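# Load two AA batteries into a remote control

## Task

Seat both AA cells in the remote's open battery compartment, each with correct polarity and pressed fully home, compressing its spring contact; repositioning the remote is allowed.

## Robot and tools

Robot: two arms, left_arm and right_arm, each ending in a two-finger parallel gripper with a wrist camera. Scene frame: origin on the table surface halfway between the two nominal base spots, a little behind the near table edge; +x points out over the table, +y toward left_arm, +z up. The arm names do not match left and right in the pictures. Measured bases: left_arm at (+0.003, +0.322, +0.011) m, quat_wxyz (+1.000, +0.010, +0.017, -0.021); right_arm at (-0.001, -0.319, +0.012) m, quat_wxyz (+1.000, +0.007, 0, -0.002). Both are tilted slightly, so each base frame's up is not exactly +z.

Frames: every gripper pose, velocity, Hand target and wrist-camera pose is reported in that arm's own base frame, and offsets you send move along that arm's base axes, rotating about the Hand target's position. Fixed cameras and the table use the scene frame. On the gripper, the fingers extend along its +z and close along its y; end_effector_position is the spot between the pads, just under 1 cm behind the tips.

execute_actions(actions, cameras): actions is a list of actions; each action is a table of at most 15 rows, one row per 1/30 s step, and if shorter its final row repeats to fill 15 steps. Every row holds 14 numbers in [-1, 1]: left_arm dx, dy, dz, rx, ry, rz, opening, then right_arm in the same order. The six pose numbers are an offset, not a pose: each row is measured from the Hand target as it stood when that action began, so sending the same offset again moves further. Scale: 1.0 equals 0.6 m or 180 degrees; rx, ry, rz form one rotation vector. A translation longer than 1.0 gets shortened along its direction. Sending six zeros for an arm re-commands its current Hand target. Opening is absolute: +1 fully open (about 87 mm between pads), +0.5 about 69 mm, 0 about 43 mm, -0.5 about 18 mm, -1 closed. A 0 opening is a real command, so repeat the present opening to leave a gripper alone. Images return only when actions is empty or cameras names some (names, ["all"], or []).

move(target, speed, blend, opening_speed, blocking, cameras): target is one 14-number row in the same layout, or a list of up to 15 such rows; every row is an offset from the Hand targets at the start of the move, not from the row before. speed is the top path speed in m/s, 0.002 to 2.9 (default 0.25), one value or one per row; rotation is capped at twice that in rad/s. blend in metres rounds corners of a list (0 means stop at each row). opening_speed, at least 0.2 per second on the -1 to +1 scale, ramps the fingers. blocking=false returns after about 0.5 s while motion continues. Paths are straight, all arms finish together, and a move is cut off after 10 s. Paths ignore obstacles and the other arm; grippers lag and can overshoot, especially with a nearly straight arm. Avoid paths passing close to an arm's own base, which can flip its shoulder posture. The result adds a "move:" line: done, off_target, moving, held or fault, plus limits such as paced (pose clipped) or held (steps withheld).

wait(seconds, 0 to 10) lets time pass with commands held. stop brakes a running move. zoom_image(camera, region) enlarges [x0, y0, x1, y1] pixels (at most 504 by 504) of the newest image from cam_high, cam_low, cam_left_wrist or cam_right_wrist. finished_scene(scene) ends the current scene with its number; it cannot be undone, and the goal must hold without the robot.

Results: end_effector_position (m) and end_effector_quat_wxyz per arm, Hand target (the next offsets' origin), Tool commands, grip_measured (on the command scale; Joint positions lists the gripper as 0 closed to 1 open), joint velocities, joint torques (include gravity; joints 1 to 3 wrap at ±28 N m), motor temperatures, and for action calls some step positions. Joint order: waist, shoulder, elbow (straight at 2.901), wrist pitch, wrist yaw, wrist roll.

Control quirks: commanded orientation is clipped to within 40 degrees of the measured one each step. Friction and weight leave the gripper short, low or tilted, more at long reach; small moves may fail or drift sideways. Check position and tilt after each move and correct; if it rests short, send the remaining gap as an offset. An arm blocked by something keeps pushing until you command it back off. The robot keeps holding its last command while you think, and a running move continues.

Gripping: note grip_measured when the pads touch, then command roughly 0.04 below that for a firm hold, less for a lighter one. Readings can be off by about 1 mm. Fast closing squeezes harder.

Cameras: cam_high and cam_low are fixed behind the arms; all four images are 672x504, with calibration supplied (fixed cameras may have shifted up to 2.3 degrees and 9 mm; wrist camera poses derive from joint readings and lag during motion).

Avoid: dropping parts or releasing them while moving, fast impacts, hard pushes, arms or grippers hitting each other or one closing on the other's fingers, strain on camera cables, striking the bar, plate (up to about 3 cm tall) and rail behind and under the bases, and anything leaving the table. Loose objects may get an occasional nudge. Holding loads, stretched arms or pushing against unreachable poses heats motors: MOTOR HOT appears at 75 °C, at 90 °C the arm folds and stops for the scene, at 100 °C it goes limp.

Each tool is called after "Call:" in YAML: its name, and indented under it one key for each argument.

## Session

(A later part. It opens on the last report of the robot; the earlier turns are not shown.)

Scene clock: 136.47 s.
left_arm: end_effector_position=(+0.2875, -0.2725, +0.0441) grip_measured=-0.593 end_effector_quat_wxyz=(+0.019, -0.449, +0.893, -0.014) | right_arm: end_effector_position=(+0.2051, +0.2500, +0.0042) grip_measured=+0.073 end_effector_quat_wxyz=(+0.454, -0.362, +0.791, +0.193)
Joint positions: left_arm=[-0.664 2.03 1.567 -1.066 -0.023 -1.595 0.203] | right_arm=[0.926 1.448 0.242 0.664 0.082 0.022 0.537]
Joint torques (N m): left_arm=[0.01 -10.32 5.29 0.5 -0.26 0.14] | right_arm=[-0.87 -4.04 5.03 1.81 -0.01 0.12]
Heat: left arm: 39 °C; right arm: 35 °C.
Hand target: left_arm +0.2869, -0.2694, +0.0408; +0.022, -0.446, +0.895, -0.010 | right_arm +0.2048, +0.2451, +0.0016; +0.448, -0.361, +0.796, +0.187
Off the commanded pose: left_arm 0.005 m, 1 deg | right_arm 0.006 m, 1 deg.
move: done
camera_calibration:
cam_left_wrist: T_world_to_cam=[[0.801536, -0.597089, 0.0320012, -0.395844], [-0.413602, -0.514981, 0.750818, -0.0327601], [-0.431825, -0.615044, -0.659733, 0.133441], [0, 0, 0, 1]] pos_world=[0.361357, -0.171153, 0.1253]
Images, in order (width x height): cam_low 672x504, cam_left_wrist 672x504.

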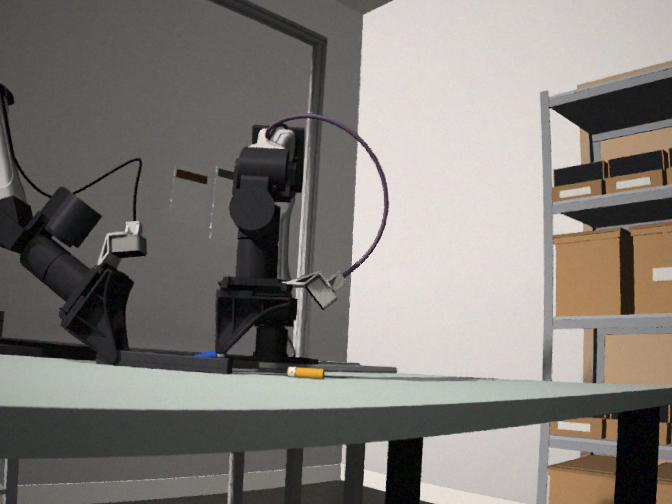

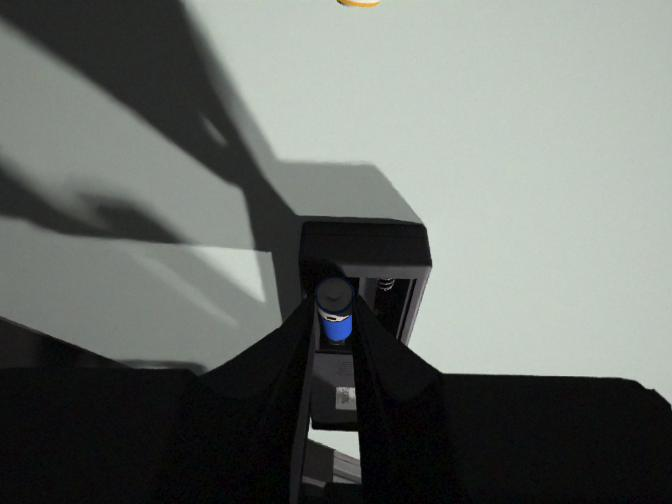

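Call:
move:
  target:
    - [-0.02,-0.026,0.003,0,0,0,-0.75, 0,0,0,0,0,0,0.04]
    - [-0.02,-0.026,-0.022,-0.01,0.008,0,-0.75, 0,0,0,0,0,0,0.04]
  speed: 0.04
  cameras: ["cam_low","cam_left_wrist","cam_right_wrist"]

Call:
zoom_image:
  camera: "cam_left_wrist"
  region: [260, 180, 430, 380]

Call:
zoom_image:
  camera: "cam_low"
  region: [160, 310, 260, 390]

Call:
zoom_image:
  camera: "cam_right_wrist"
  region: [250, 0, 420, 120]

Scene clock: 138.57 s.
left_arm: end_effector_position=(+0.2854, -0.2757, +0.0384) grip_measured=-0.594 end_effector_quat_wxyz=(+0.028, -0.451, +0.892, -0.013) | right_arm: end_effector_position=(+0.2051, +0.2500, +0.0042) grip_measured=+0.073 end_effector_quat_wxyz=(+0.454, -0.362, +0.791, +0.193)
Joint positions: left_arm=[-0.681 2.03 1.546 -1.04 -0.041 -1.616 0.203] | right_arm=[0.926 1.448 0.242 0.664 0.082 0.022 0.537]
Joint torques (N m): left_arm=[-1.16 -8.66 3.81 0.74 0.4 0.05] | right_arm=[-0.7 -3.96 5.16 1.82 0.02 0.11]
Heat: left arm: 39 °C; right arm: 35 °C.
Hand target: left_arm +0.2749, -0.2849, +0.0275; +0.004, -0.447, +0.894, -0.018 | right_arm +0.2048, +0.2451, +0.0016; +0.448, -0.361, +0.796, +0.187
Off the commanded pose: left_arm 0.018 m, 3 deg | right_arm 0.006 m, 1 deg.
move: off_target (left_arm)
camera_calibration:
cam_left_wrist: T_world_to_cam=[[0.803498, -0.59405, 0.0386729, -0.395933], [-0.423188, -0.524289, 0.73894, -0.030298], [-0.418692, -0.610103, -0.67266, 0.124922], [0, 0, 0, 1]] pos_world=[0.357613, -0.174873, 0.121731]
cam_right_wrist: T_world_to_cam=[[0.758808, -0.650632, 0.0297901, 0.00551648], [-0.639779, -0.753159, -0.153082, 0.341629], [0.122037, 0.0971006, -0.987764, 0.0936196], [0, 0, 0, 1]] pos_world=[0.202956, 0.2518, 0.144607]
Images, in order (width x height): cam_low 672x504, cam_left_wrist 672x504, cam_right_wrist 672x504.

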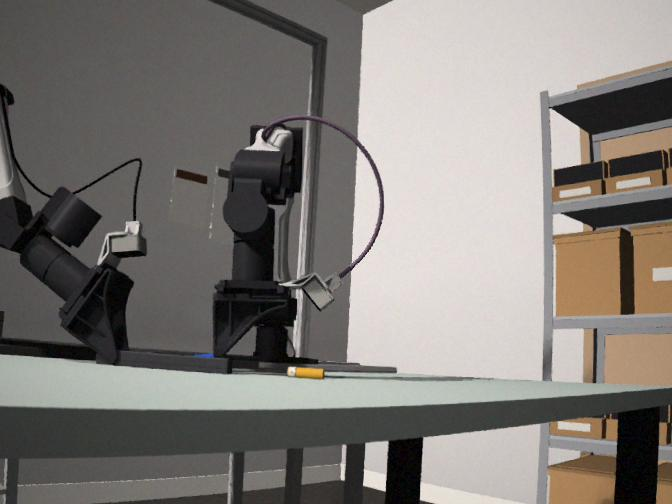

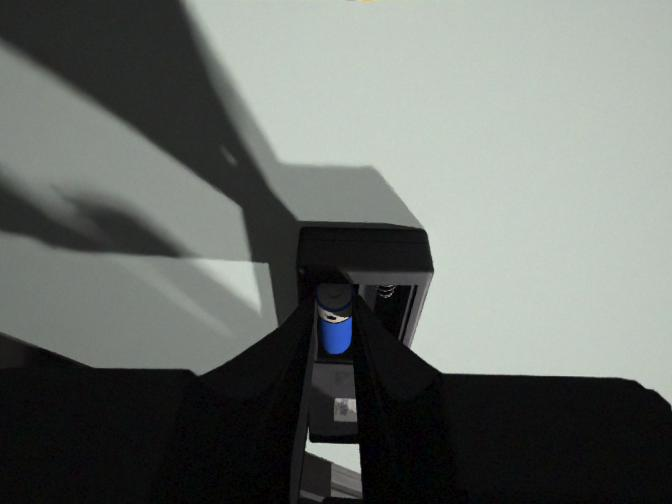

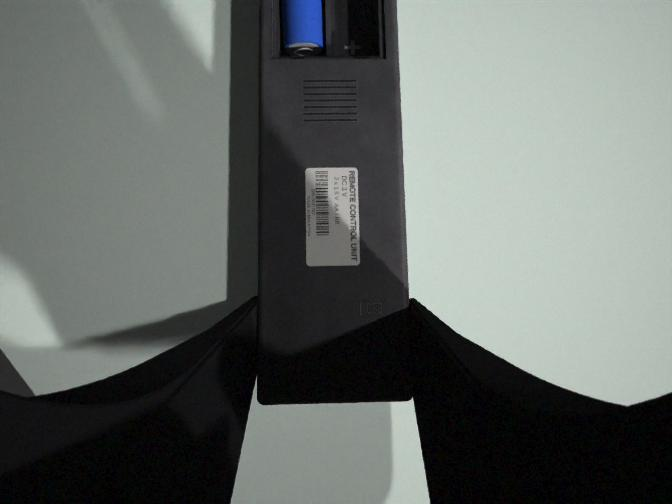

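Scaled by 2.520 from the camera's 672x504 image, which has a finer 960x720 frame.

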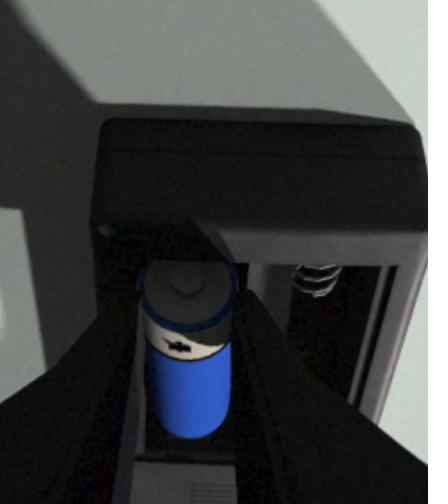

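Scaled by 5.040 from the camera's 672x504 image, which has a finer 960x720 frame.

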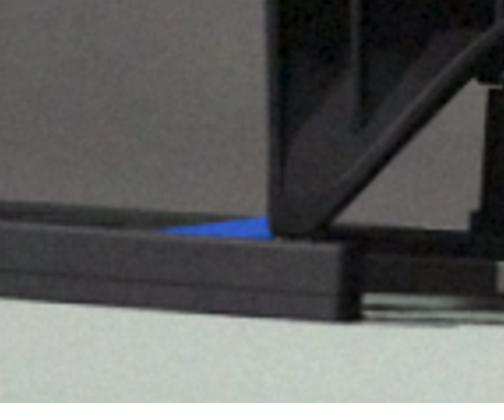

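Scaled by 2.965 from the camera's 672x504 image, which has a finer 960x720 frame.

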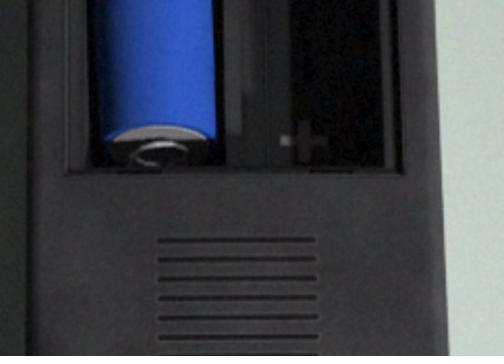

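Call:
move:
  target:
    - [0.0165,0.0165,0.0,0,0,0,-0.75, 0,0,0,0,0,0,0.04]
    - [0.0165,0.0165,0.004,0,0,0,-0.42, 0,0,0,0,0,0,0.04]
  speed: 0.04
  opening_speed: 0.4
  cameras: ["cam_low","cam_left_wrist","cam_right_wrist"]

Call:
zoom_image:
  camera: "cam_left_wrist"
  region: [260, 180, 430, 380]

Call:
zoom_image:
  camera: "cam_low"
  region: [160, 310, 260, 390]

Call:
zoom_image:
  camera: "cam_right_wrist"
  region: [250, 0, 420, 120]

Scene clock: 142.87 s.
left_arm: end_effector_position=(+0.2884, -0.2767, +0.0385) grip_measured=-0.420 end_effector_quat_wxyz=(+0.012, -0.450, +0.893, -0.026) | right_arm: end_effector_position=(+0.2051, +0.2500, +0.0042) grip_measured=+0.073 end_effector_quat_wxyz=(+0.454, -0.362, +0.791, +0.193)
Joint positions: left_arm=[-0.66 2.033 1.543 -1.023 0.001 -1.593 0.29] | right_arm=[0.926 1.448 0.242 0.664 0.082 0.022 0.537]
Joint torques (N m): left_arm=[0.17 -8.62 5.41 0.52 -0.04 0.15] | right_arm=[-0.84 -4.12 5.11 1.8 0.03 0.11]
Heat: left arm: 39 °C; right arm: 35 °C.
Hand target: left_arm +0.2847, -0.2751, +0.0299; +0.003, -0.447, +0.895, -0.018 | right_arm +0.2048, +0.2451, +0.0016; +0.448, -0.361, +0.796, +0.187
Off the commanded pose: left_arm 0.009 m, 1 deg | right_arm 0.006 m, 1 deg.
move: done
camera_calibration:
cam_left_wrist: T_world_to_cam=[[0.802005, -0.595361, 0.0482973, -0.399152], [-0.4122, -0.493121, 0.766109, -0.0252675], [-0.432295, -0.634331, -0.640894, 0.121566], [0, 0, 0, 1]] pos_world=[0.362259, -0.172986, 0.116547]
cam_right_wrist: T_world_to_cam=[[0.758808, -0.650632, 0.0297901, 0.00551648], [-0.639779, -0.753159, -0.153082, 0.341629], [0.122037, 0.0971006, -0.987764, 0.0936196], [0, 0, 0, 1]] pos_world=[0.202956, 0.2518, 0.144607]
Images, in order (width x height): cam_low 672x504, cam_left_wrist 672x504, cam_right_wrist 672x504.

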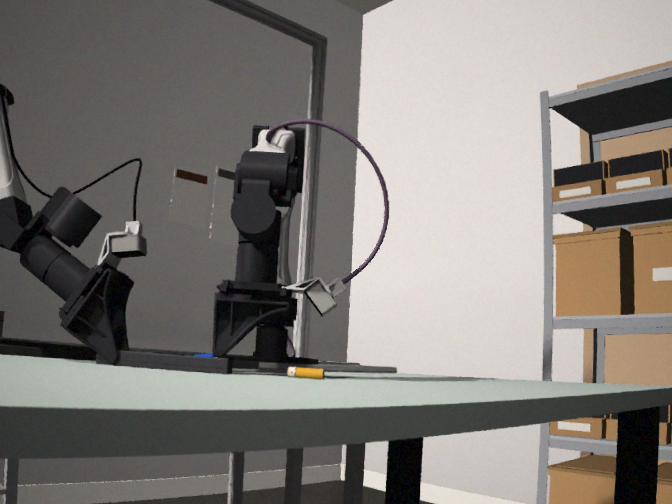

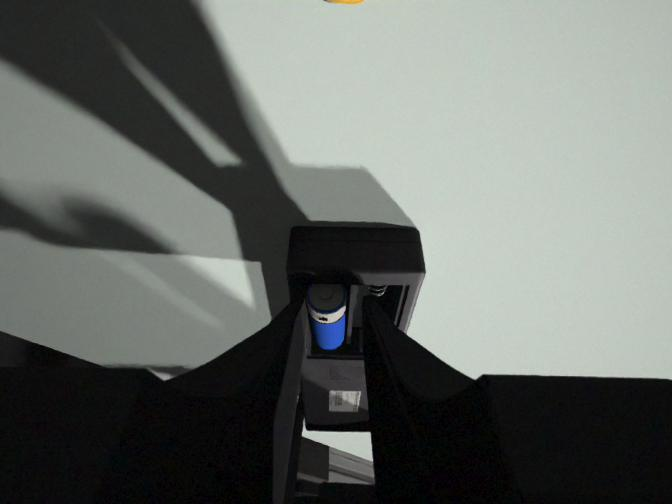

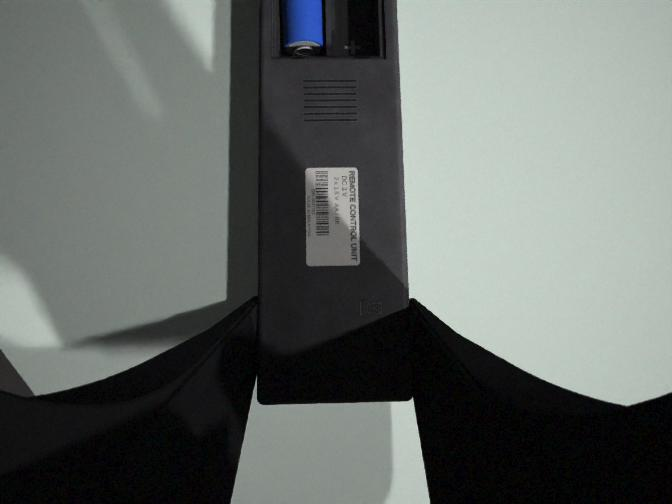

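Scaled by 2.520 from the camera's 672x504 image, which has a finer 960x720 frame.

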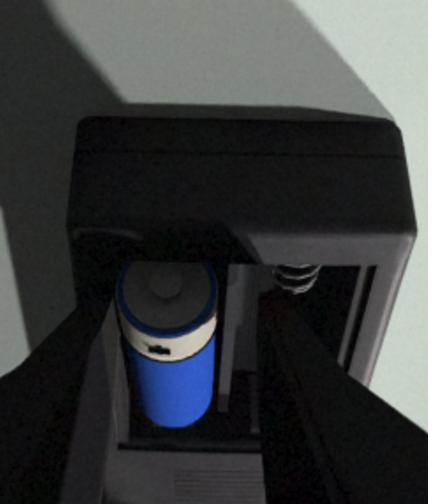

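Scaled by 5.040 from the camera's 672x504 image, which has a finer 960x720 frame.

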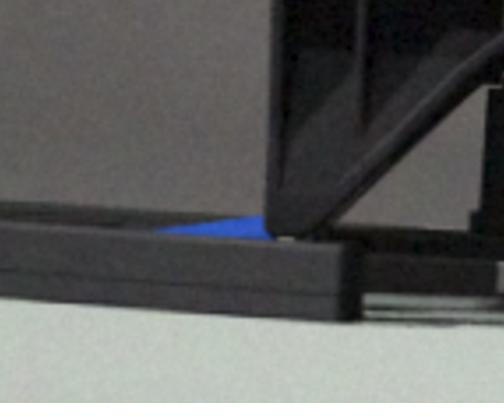

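Scaled by 2.965 from the camera's 672x504 image, which has a finer 960x720 frame.

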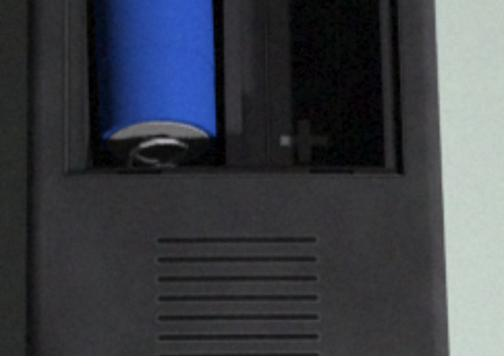

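Call:
move:
  target:
    - [0,0,0.055,0,0,0,-0.42, 0,0,0,0,0,0,0.04]
    - [0.001,0.008,0.055,0,0,0,-0.74, 0,0,0,0,0,0,0.04]
    - [0.001,0.008,0.022,0,0,0,-0.74, 0,0,0,0,0,0,0.04]
  speed: 0.06
  cameras: ["cam_low","cam_left_wrist"]

Call:
zoom_image:
  camera: "cam_left_wrist"
  region: [260, 180, 430, 380]

Call:
zoom_image:
  camera: "cam_low"
  region: [160, 310, 260, 390]

Scene clock: 146.50 s.
left_arm: end_effector_position=(+0.2890, -0.2743, +0.0454) grip_measured=-0.740 end_effector_quat_wxyz=(+0.007, -0.449, +0.893, -0.023) | right_arm: end_effector_position=(+0.2051, +0.2500, +0.0042) grip_measured=+0.073 end_effector_quat_wxyz=(+0.454, -0.362, +0.791, +0.193)
Joint positions: left_arm=[-0.652 2.033 1.571 -1.061 0.007 -1.584 0.13] | right_arm=[0.926 1.448 0.242 0.664 0.082 0.022 0.537]
Joint torques (N m): left_arm=[0.36 -10.74 4.9 0.41 -0.08 0.15] | right_arm=[-0.87 -3.9 5.01 1.77 0.02 0.11]
Heat: left arm: 39 °C; right arm: 35 °C.
Hand target: left_arm +0.2854, -0.2703, +0.0431; +0.004, -0.447, +0.894, -0.018 | right_arm +0.2048, +0.2451, +0.0016; +0.448, -0.361, +0.796, +0.187
Off the commanded pose: left_arm 0.006 m, 1 deg | right_arm 0.006 m, 1 deg.
move: done; target 2's new opening was sent with left_arm's hand 0.013 m and 1 deg from that target
camera_calibration:
cam_left_wrist: T_world_to_cam=[[0.801682, -0.596546, 0.0379378, -0.398331], [-0.404349, -0.494462, 0.769421, -0.0319567], [-0.440236, -0.632171, -0.637614, 0.130551], [0, 0, 0, 1]] pos_world=[0.363886, -0.170893, 0.122941]
Images, in order (width x height): cam_low 672x504, cam_left_wrist 672x504.

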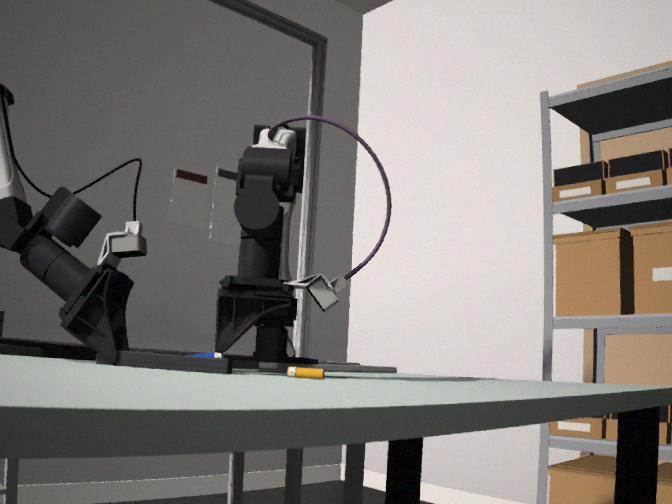

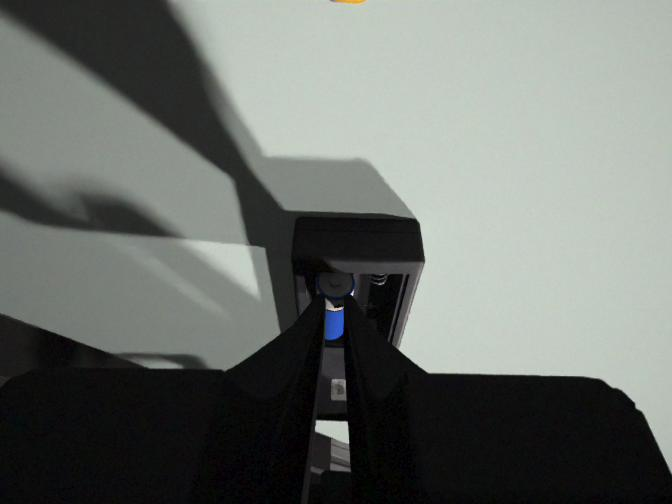

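Scaled by 2.520 from the camera's 672x504 image, which has a finer 960x720 frame.

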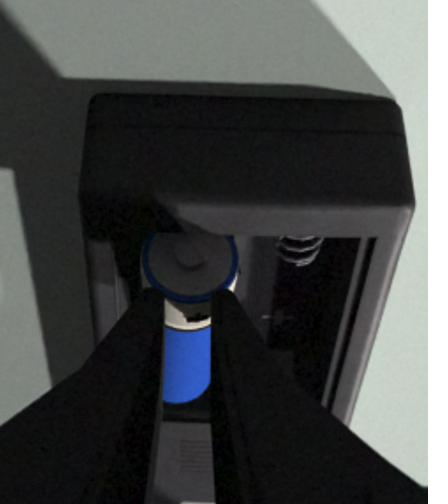

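Scaled by 5.040 from the camera's 672x504 image, which has a finer 960x720 frame.

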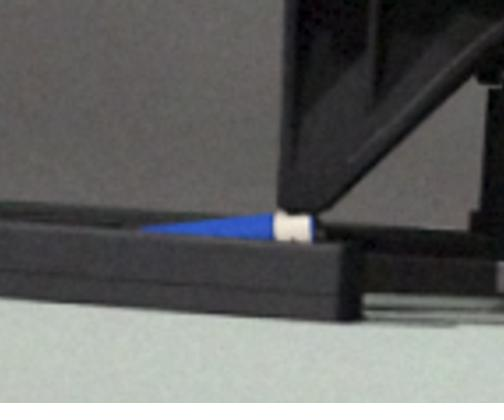

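Well placed. Press down.

Call:
move:
  target:
    - [0,0,-0.025,0,0,0,-0.74, 0,0,0,0,0,0,0.04]
  speed: 0.04
  cameras: ["cam_low","cam_left_wrist","cam_right_wrist"]

Call:
zoom_image:
  camera: "cam_left_wrist"
  region: [260, 180, 430, 380]

Call:
zoom_image:
  camera: "cam_low"
  region: [160, 310, 260, 390]

Scene clock: 147.57 s.
left_arm: end_effector_position=(+0.2890, -0.2750, +0.0391) grip_measured=-0.740 end_effector_quat_wxyz=(+0.005, -0.450, +0.893, -0.029) | right_arm: end_effector_position=(+0.2051, +0.2500, +0.0042) grip_measured=+0.073 end_effector_quat_wxyz=(+0.454, -0.362, +0.791, +0.193)
Joint positions: left_arm=[-0.649 2.033 1.543 -1.025 0.016 -1.582 0.13] | right_arm=[0.926 1.448 0.242 0.664 0.082 0.022 0.537]
Joint torques (N m): left_arm=[0.08 -9.39 3.7 0.62 -0.17 0.15] | right_arm=[-0.73 -3.93 5.04 1.78 0.03 0.11]
Heat: left arm: 39 °C; right arm: 35 °C.
Hand target: left_arm +0.2853, -0.2703, +0.0281; +0.004, -0.447, +0.895, -0.018 | right_arm +0.2048, +0.2451, +0.0016; +0.448, -0.361, +0.796, +0.187
Off the commanded pose: left_arm 0.013 m, 1 deg | right_arm 0.006 m, 1 deg.
move: off_target (left_arm)
camera_calibration:
cam_left_wrist: T_world_to_cam=[[0.802266, -0.595174, 0.04623, -0.398701], [-0.404721, -0.485346, 0.77501, -0.0250041], [-0.438828, -0.640474, -0.630256, 0.12314], [0, 0, 0, 1]] pos_world=[0.363782, -0.170565, 0.11542]
cam_right_wrist: T_world_to_cam=[[0.758808, -0.650632, 0.0297901, 0.00551648], [-0.639779, -0.753159, -0.153082, 0.341629], [0.122037, 0.0971006, -0.987764, 0.0936196], [0, 0, 0, 1]] pos_world=[0.202956, 0.2518, 0.144607]
Images, in order (width x height): cam_low 672x504, cam_left_wrist 672x504, cam_right_wrist 672x504.

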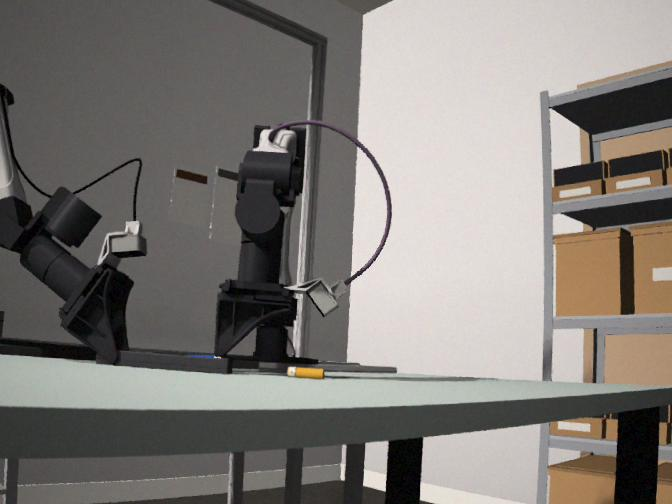

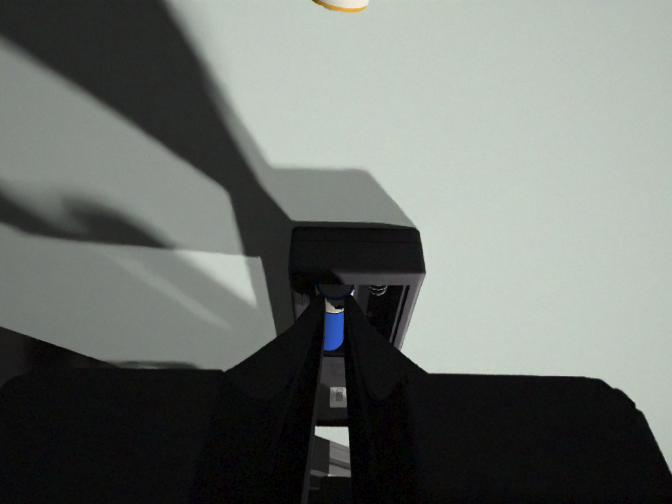

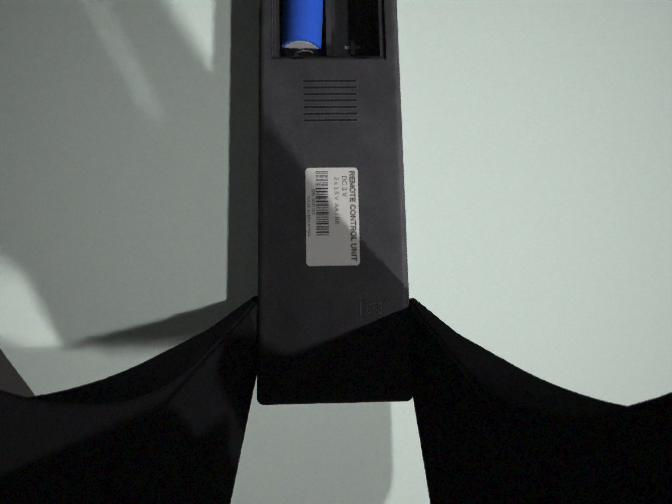

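Scaled by 2.520 from the camera's 672x504 image, which has a finer 960x720 frame.

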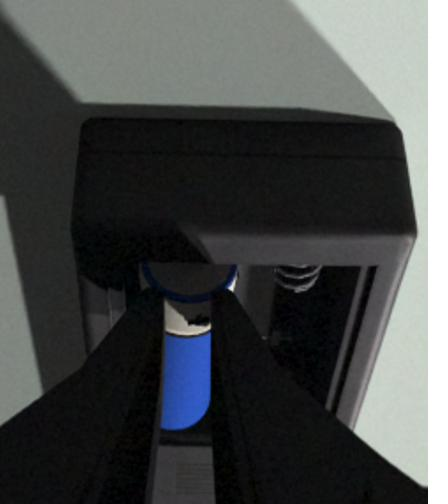

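Scaled by 5.040 from the camera's 672x504 image, which has a finer 960x720 frame.

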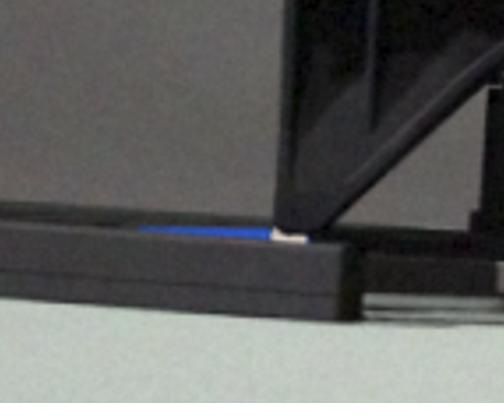

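Call:
move:
  target:
    - [0,0,-0.016,0,0,0,-0.8, 0,0,0,0,0,0,0.04]
  speed: 0.04

Call:
move:
  target:
    - [-0.003,0.0,0.08,0,0,0,-0.8, 0,0,0,0,0,0,0.04]
  speed: 0.1
  cameras: ["cam_low","cam_left_wrist","cam_right_wrist"]

Call:
zoom_image:
  camera: "cam_left_wrist"
  region: [260, 180, 430, 380]

Call:
zoom_image:
  camera: "cam_low"
  region: [160, 310, 260, 390]

Call:
zoom_image:
  camera: "cam_right_wrist"
  region: [250, 0, 420, 120]

Scene clock: 149.33 s.
left_arm: end_effector_position=(+0.2884, -0.2751, +0.0359) grip_measured=-0.799 end_effector_quat_wxyz=(+0.002, -0.449, +0.893, -0.034) | right_arm: end_effector_position=(+0.2051, +0.2500, +0.0042) grip_measured=+0.073 end_effector_quat_wxyz=(+0.454, -0.362, +0.791, +0.193)
Joint positions: left_arm=[-0.645 2.029 1.521 -1 0.028 -1.579 0.1] | right_arm=[0.926 1.448 0.242 0.664 0.082 0.022 0.537]
Joint torques (N m): left_arm=[-0.28 -7.84 3.49 0.74 -0.36 0.13] | right_arm=[-0.81 -4 5 1.79 0.05 0.12]
Heat: left arm: 38 °C; right arm: 35 °C.
Hand target: left_arm +0.2854, -0.2703, +0.0186; +0.004, -0.447, +0.895, -0.018 | right_arm +0.2048, +0.2451, +0.0016; +0.448, -0.361, +0.796, +0.187
Off the commanded pose: left_arm 0.018 m, 2 deg | right_arm 0.006 m, 1 deg.
move: off_target (left_arm)

Scene clock: 150.53 s.
left_arm: end_effector_position=(+0.2803, -0.2673, +0.0497) grip_measured=-0.800 end_effector_quat_wxyz=(-0.008, -0.450, +0.893, -0.006) | right_arm: end_effector_position=(+0.2051, +0.2500, +0.0042) grip_measured=+0.073 end_effector_quat_wxyz=(+0.454, -0.362, +0.791, +0.193)
Joint positions: left_arm=[-0.645 2.029 1.581 -1.12 0.02 -1.579 0.1] | right_arm=[0.926 1.448 0.242 0.664 0.082 0.022 0.537]
Joint torques (N m): left_arm=[-0.44 -12.78 9.47 0.05 -0.24 0.1] | right_arm=[-0.8 -3.95 5.05 1.79 0.05 0.13]
Heat: left arm: 39 °C; right arm: 35 °C.
Hand target: left_arm +0.2837, -0.2703, +0.0666; +0.004, -0.447, +0.895, -0.018 | right_arm +0.2048, +0.2451, +0.0016; +0.448, -0.361, +0.796, +0.187
Off the commanded pose: left_arm 0.017 m, 2 deg | right_arm 0.006 m, 1 deg.
move: off_target (left_arm)
camera_calibration:
cam_left_wrist: T_world_to_cam=[[0.803298, -0.595543, -0.00637372, -0.385367], [-0.370138, -0.507587, 0.778044, -0.0487838], [-0.466594, -0.622642, -0.628177, 0.14332], [0, 0, 0, 1]] pos_world=[0.35838, -0.165028, 0.12553]
cam_right_wrist: T_world_to_cam=[[0.758808, -0.650632, 0.0297901, 0.00551648], [-0.639779, -0.753159, -0.153082, 0.341629], [0.122037, 0.0971006, -0.987764, 0.0936196], [0, 0, 0, 1]] pos_world=[0.202956, 0.2518, 0.144607]
Images, in order (width x height): cam_low 672x504, cam_left_wrist 672x504, cam_right_wrist 672x504.

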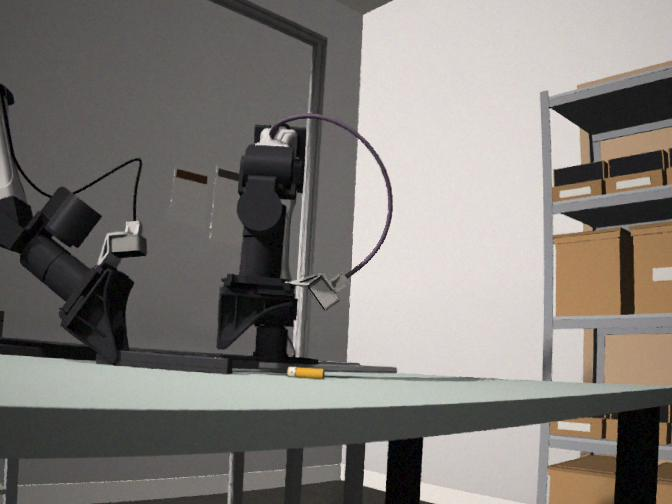

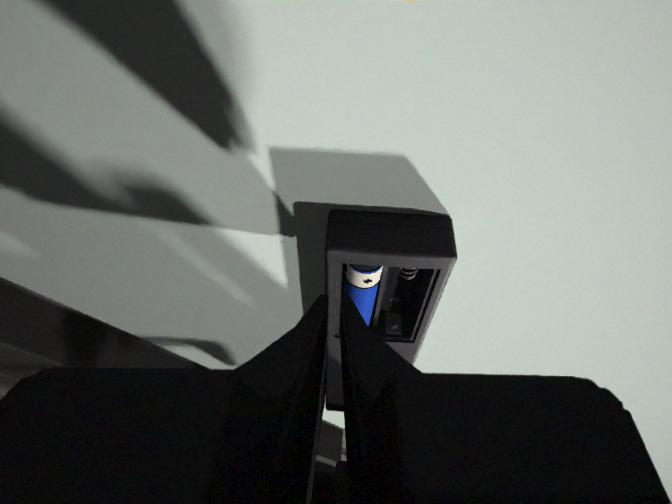

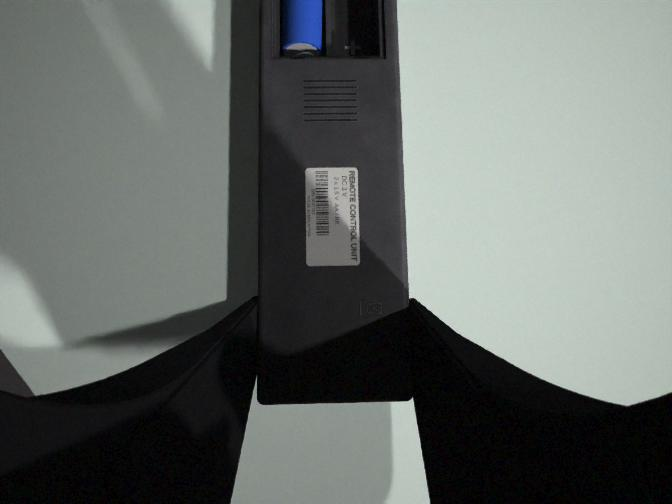

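Scaled by 2.520 from the camera's 672x504 image, which has a finer 960x720 frame.

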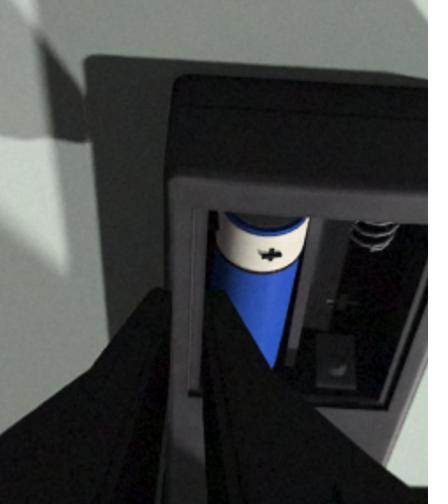

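Scaled by 5.040 from the camera's 672x504 image, which has a finer 960x720 frame.

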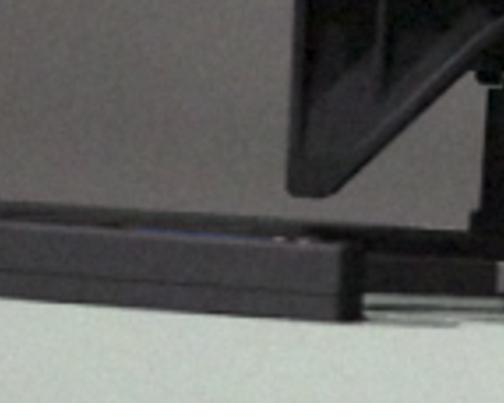

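Scaled by 2.965 from the camera's 672x504 image, which has a finer 960x720 frame.

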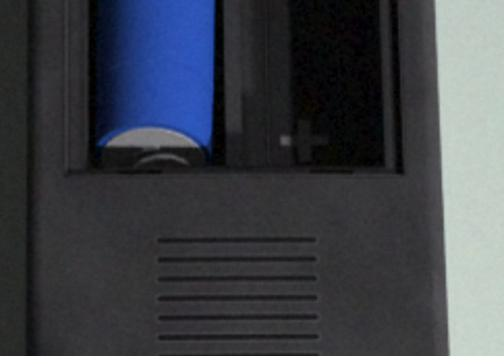

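Call:
move:
  target:
    - [0.0,0.0,0.06,0,0,0,0, 0,0,0,0,0,0,0.04]
    - [0.1255,0.1405,0.07,0.0026,-0.0015,-0.078,0, 0,0,0,0,0,0,0.04]
  speed: [0.1,0.2]
  blend: 0.02
  cameras: ["cam_low","cam_left_wrist","cam_high"]

Scene clock: 153.50 s.
left_arm: end_effector_position=(+0.3573, -0.1851, +0.1034) grip_measured=+0.000 end_effector_quat_wxyz=(+0.003, -0.341, +0.940, -0.016) | right_arm: end_effector_position=(+0.2051, +0.2500, +0.0042) grip_measured=+0.073 end_effector_quat_wxyz=(+0.454, -0.362, +0.791, +0.193)
Joint positions: left_arm=[-0.378 2.139 1.965 -1.37 0.02 -1.074 0.5] | right_arm=[0.926 1.448 0.242 0.664 0.082 0.022 0.537]
Joint torques (N m): left_arm=[-0.14 -10.3 9.95 0.18 -0.15 0.19] | right_arm=[-0.96 -4.04 4.93 1.8 0.05 0.1]
Heat: left arm: 39 °C; right arm: 35 °C.
Hand target: left_arm +0.3589, -0.1860, +0.1085; +0.005, -0.334, +0.942, -0.016 | right_arm +0.2048, +0.2451, +0.0016; +0.448, -0.361, +0.796, +0.187
Off the commanded pose: left_arm 0.005 m, 1 deg | right_arm 0.006 m, 1 deg.
move: done; blend cut to 0.0181 m at target 1
camera_calibration:
cam_left_wrist: T_world_to_cam=[[0.639966, -0.768062, 0.0228857, -0.374506], [-0.502962, -0.39619, 0.768155, 0.04878], [-0.580924, -0.503104, -0.639855, 0.328436], [0, 0, 0, 1]] pos_world=[0.455002, -0.10308, 0.181252]
Images, in order (width x height): cam_high 672x504, cam_low 672x504, cam_left_wrist 672x504.

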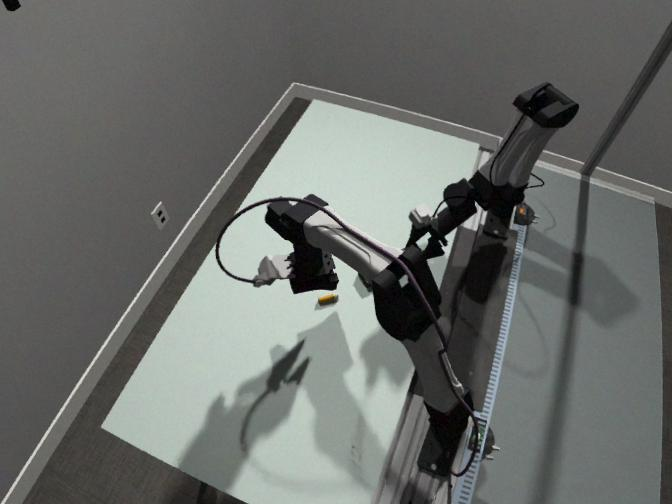

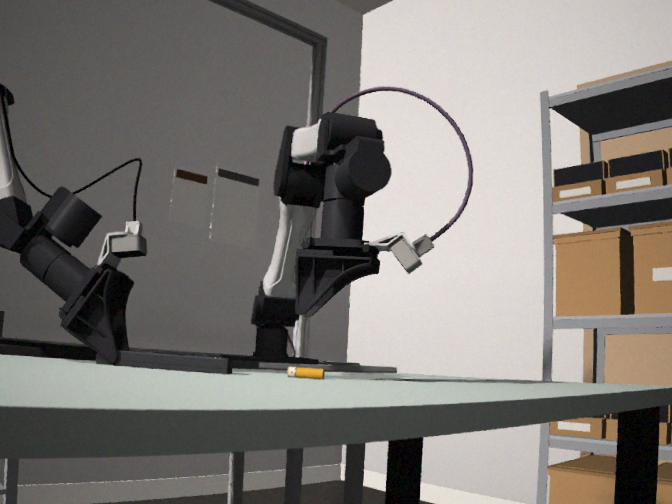

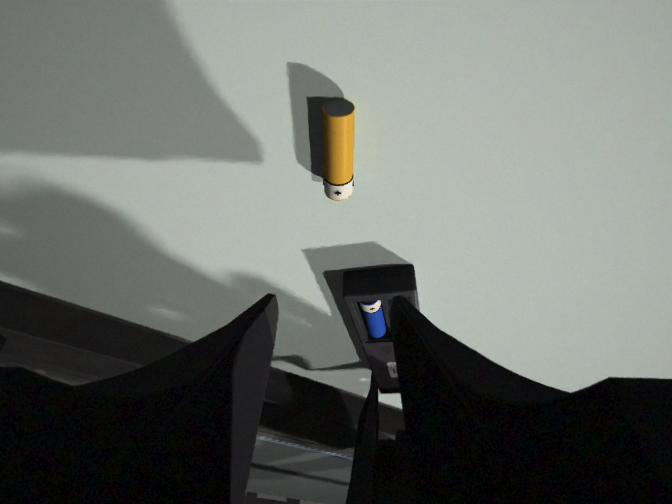

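Call:
move:
  target:
    - [-0.0225,-0.026,-0.1,0.0,0.0,0,0, 0,0,0,0,0,0,0.04]
  speed: [0.1]
  cameras: ["cam_low","cam_left_wrist"]

Call:
zoom_image:
  camera: "cam_low"
  region: [240, 310, 340, 390]

Scene clock: 155.60 s.
left_arm: end_effector_position=(+0.3460, -0.2011, +0.0483) grip_measured=+0.000 end_effector_quat_wxyz=(+0.002, -0.328, +0.945, -0.015) | right_arm: end_effector_position=(+0.2051, +0.2500, +0.0042) grip_measured=+0.073 end_effector_quat_wxyz=(+0.454, -0.362, +0.791, +0.193)
Joint positions: left_arm=[-0.425 2.139 1.745 -1.153 0.02 -1.094 0.5] | right_arm=[0.926 1.448 0.242 0.664 0.082 0.022 0.537]
Joint torques (N m): left_arm=[-0.16 -12.04 5.34 0.49 -0.17 -0.05] | right_arm=[-0.87 -4.03 5.18 1.81 0.03 0.17]
Heat: left arm: 39 °C; right arm: 35 °C.
Hand target: left_arm +0.3453, -0.2016, +0.0485; +0.005, -0.334, +0.942, -0.016 | right_arm +0.2048, +0.2451, +0.0016; +0.448, -0.361, +0.796, +0.187
Off the commanded pose: left_arm 0.001 m, 1 deg | right_arm 0.006 m, 1 deg.
move: done
camera_calibration:
cam_left_wrist: T_world_to_cam=[[0.619341, -0.784849, 0.0207042, -0.374472], [-0.511253, -0.383146, 0.769298, 0.0844772], [-0.59585, -0.487043, -0.638554, 0.286873], [0, 0, 0, 1]] pos_world=[0.446048, -0.121817, 0.125949]
Images, in order (width x height): cam_low 672x504, cam_left_wrist 672x504.

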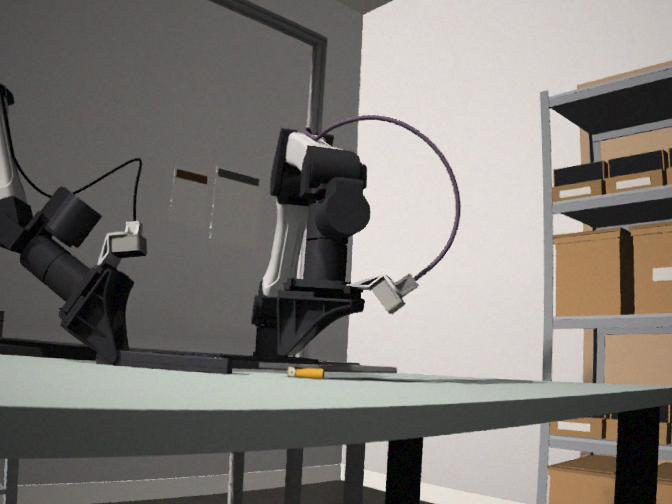

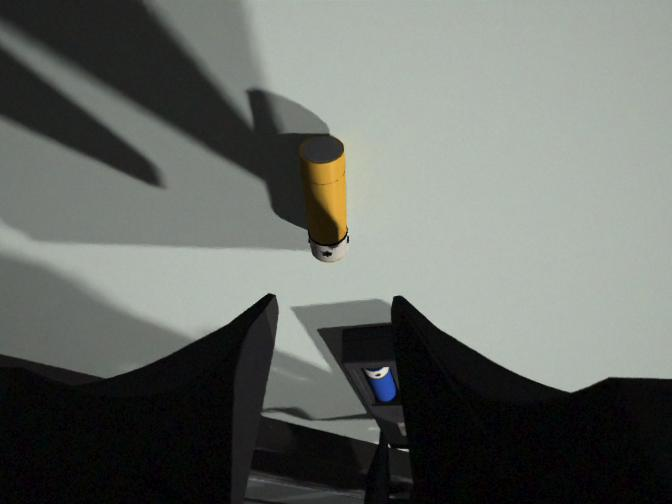

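Scaled by 5.040 from the camera's 672x504 image, which has a finer 960x720 frame.

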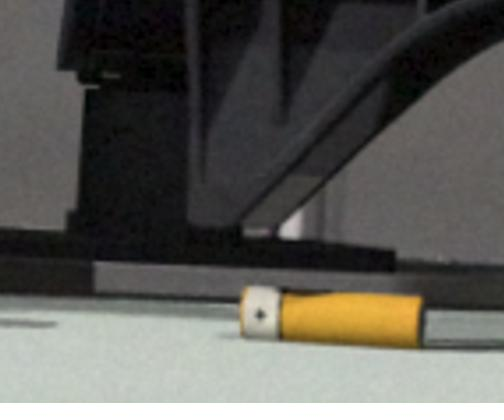

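Call:
move:
  target:
    - [0.003,-0.001,-0.03,0.0,0.0,0,0, 0,0,0,0,0,0,0.04]
  speed: [0.06]
  cameras: ["cam_low","cam_left_wrist"]

Call:
zoom_image:
  camera: "cam_low"
  region: [240, 310, 340, 390]

Scene clock: 158.93 s.
left_arm: end_effector_position=(+0.3489, -0.2023, +0.0367) grip_measured=+0.000 end_effector_quat_wxyz=(+0.008, -0.328, +0.944, -0.021) | right_arm: end_effector_position=(+0.2051, +0.2500, +0.0042) grip_measured=+0.073 end_effector_quat_wxyz=(+0.454, -0.362, +0.791, +0.193)
Joint positions: left_arm=[-0.425 2.143 1.705 -1.093 0.02 -1.095 0.5] | right_arm=[0.926 1.448 0.242 0.664 0.082 0.022 0.537]
Joint torques (N m): left_arm=[-0.2 -10.33 5.35 0.53 -0.16 -0.06] | right_arm=[-0.75 -4.04 5.01 1.82 0.02 0.1]
Heat: left arm: 39 °C; right arm: 35 °C.
Hand target: left_arm +0.3472, -0.2022, +0.0305; +0.005, -0.334, +0.942, -0.016 | right_arm +0.2048, +0.2451, +0.0016; +0.448, -0.361, +0.796, +0.187
Off the commanded pose: left_arm 0.006 m, 1 deg | right_arm 0.006 m, 1 deg.
move: done
camera_calibration:
cam_left_wrist: T_world_to_cam=[[0.619204, -0.784436, 0.0353005, -0.377389], [-0.522546, -0.378088, 0.764196, 0.0995548], [-0.586116, -0.491639, -0.644018, 0.276415], [0, 0, 0, 1]] pos_world=[0.447714, -0.122501, 0.115259]
Images, in order (width x height): cam_low 672x504, cam_left_wrist 672x504.

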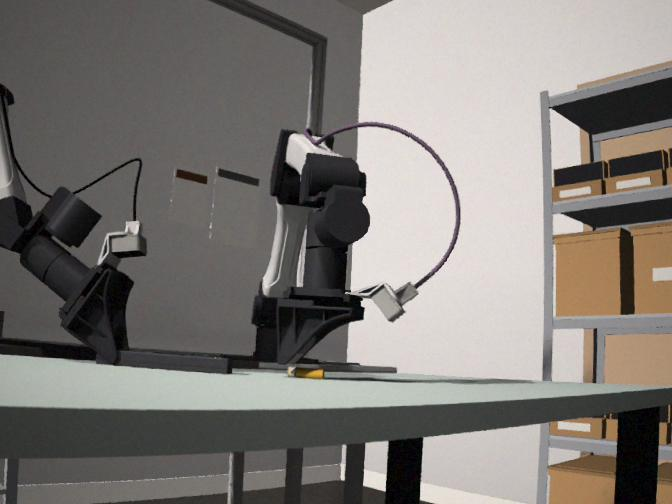

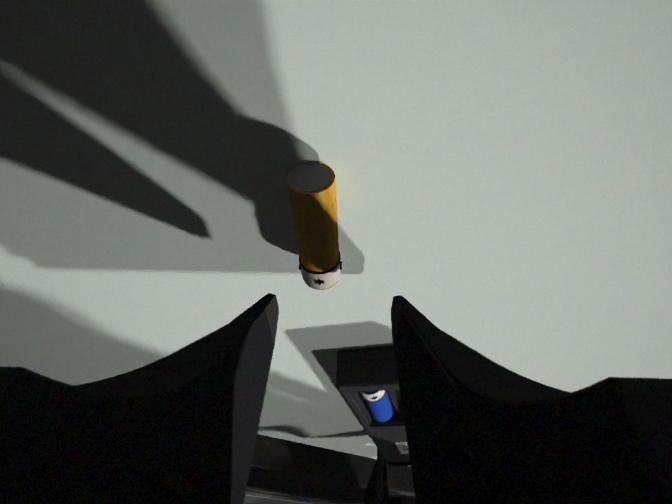

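Scaled by 5.040 from the camera's 672x504 image, which has a finer 960x720 frame.

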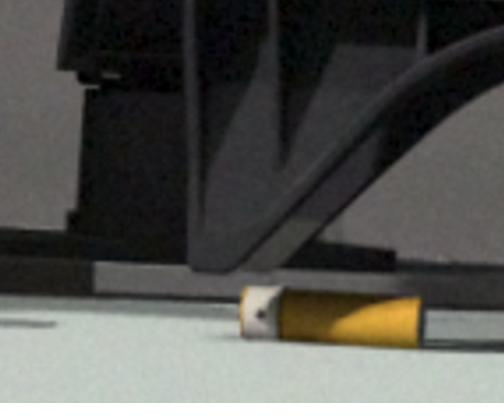

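Call:
move:
  target:
    - [-0.003,0.012,0.0,0.0,0.0,0,0, 0,0,0,0,0,0,0.04]
    - [-0.004,0.012,-0.023,0.0,0.0,0,0, 0,0,0,0,0,0,0.04]
  speed: [0.06]
  cameras: ["cam_low","cam_left_wrist"]

Call:
zoom_image:
  camera: "cam_low"
  region: [240, 310, 340, 390]

speed must be one number or one for each of the 2 targets, got a list of 1; nothing of the call was run

Scaled by 5.040 from the camera's 672x504 image, which has a finer 960x720 frame.

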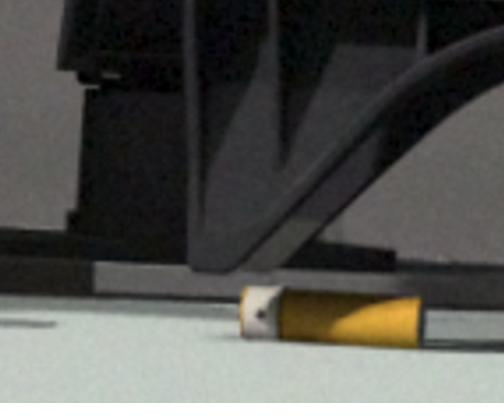

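Call:
move:
  target:
    - [-0.003,0.012,0.0,0.0,0.0,0,0, 0,0,0,0,0,0,0.04]
    - [-0.004,0.012,-0.023,0.0,0.0,0,0, 0,0,0,0,0,0,0.04]
  speed: 0.06
  cameras: ["cam_low","cam_left_wrist"]

Call:
zoom_image:
  camera: "cam_low"
  region: [240, 310, 340, 390]

Scene clock: 161.97 s.
left_arm: end_effector_position=(+0.3451, -0.1980, +0.0204) grip_measured=+0.000 end_effector_quat_wxyz=(+0.006, -0.331, +0.943, -0.019) | right_arm: end_effector_position=(+0.2051, +0.2500, +0.0042) grip_measured=+0.073 end_effector_quat_wxyz=(+0.454, -0.362, +0.791, +0.193)
Joint positions: left_arm=[-0.419 2.143 1.639 -1.033 0.02 -1.095 0.5] | right_arm=[0.926 1.448 0.242 0.664 0.082 0.022 0.537]
Joint torques (N m): left_arm=[0.51 -10.95 5.38 0.51 -0.17 0.06] | right_arm=[-0.83 -4.07 5.03 1.8 0.02 0.14]
Heat: left arm: 39 °C; right arm: 36 °C.
Hand target: left_arm +0.3448, -0.1950, +0.0167; +0.005, -0.334, +0.942, -0.016 | right_arm +0.2048, +0.2451, +0.0016; +0.448, -0.361, +0.796, +0.187
Off the commanded pose: left_arm 0.005 m, 0 deg | right_arm 0.006 m, 1 deg.
move: done
camera_calibration:
cam_left_wrist: T_world_to_cam=[[0.624191, -0.780714, 0.0295244, -0.371892], [-0.515691, -0.383324, 0.766241, 0.108214], [-0.586898, -0.493506, -0.641874, 0.265773], [0, 0, 0, 1]] pos_world=[0.443918, -0.117699, 0.0986548]
Images, in order (width x height): cam_low 672x504, cam_left_wrist 672x504.

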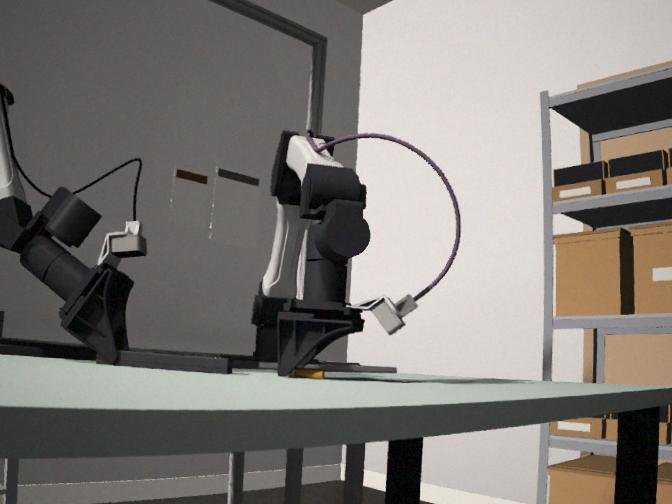

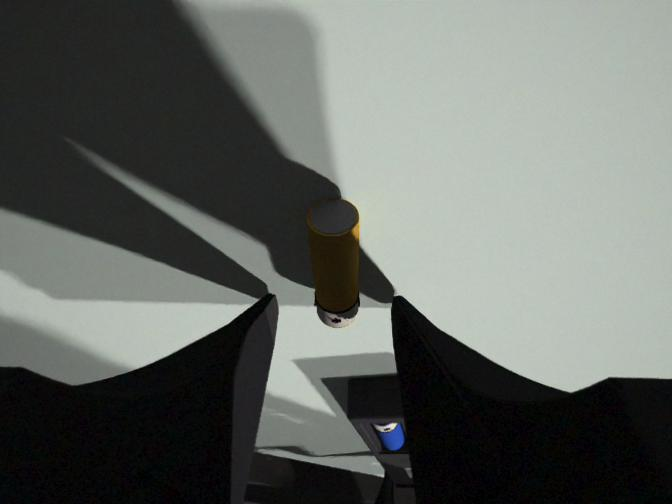

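Scaled by 5.040 from the camera's 672x504 image, which has a finer 960x720 frame.

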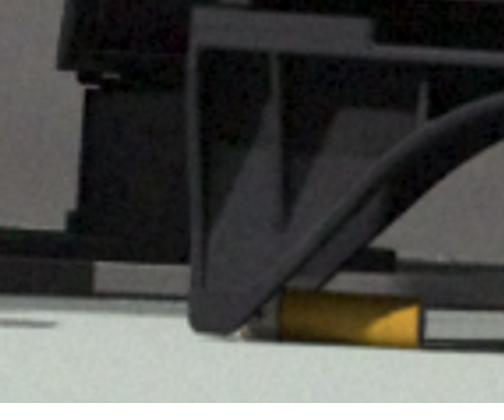

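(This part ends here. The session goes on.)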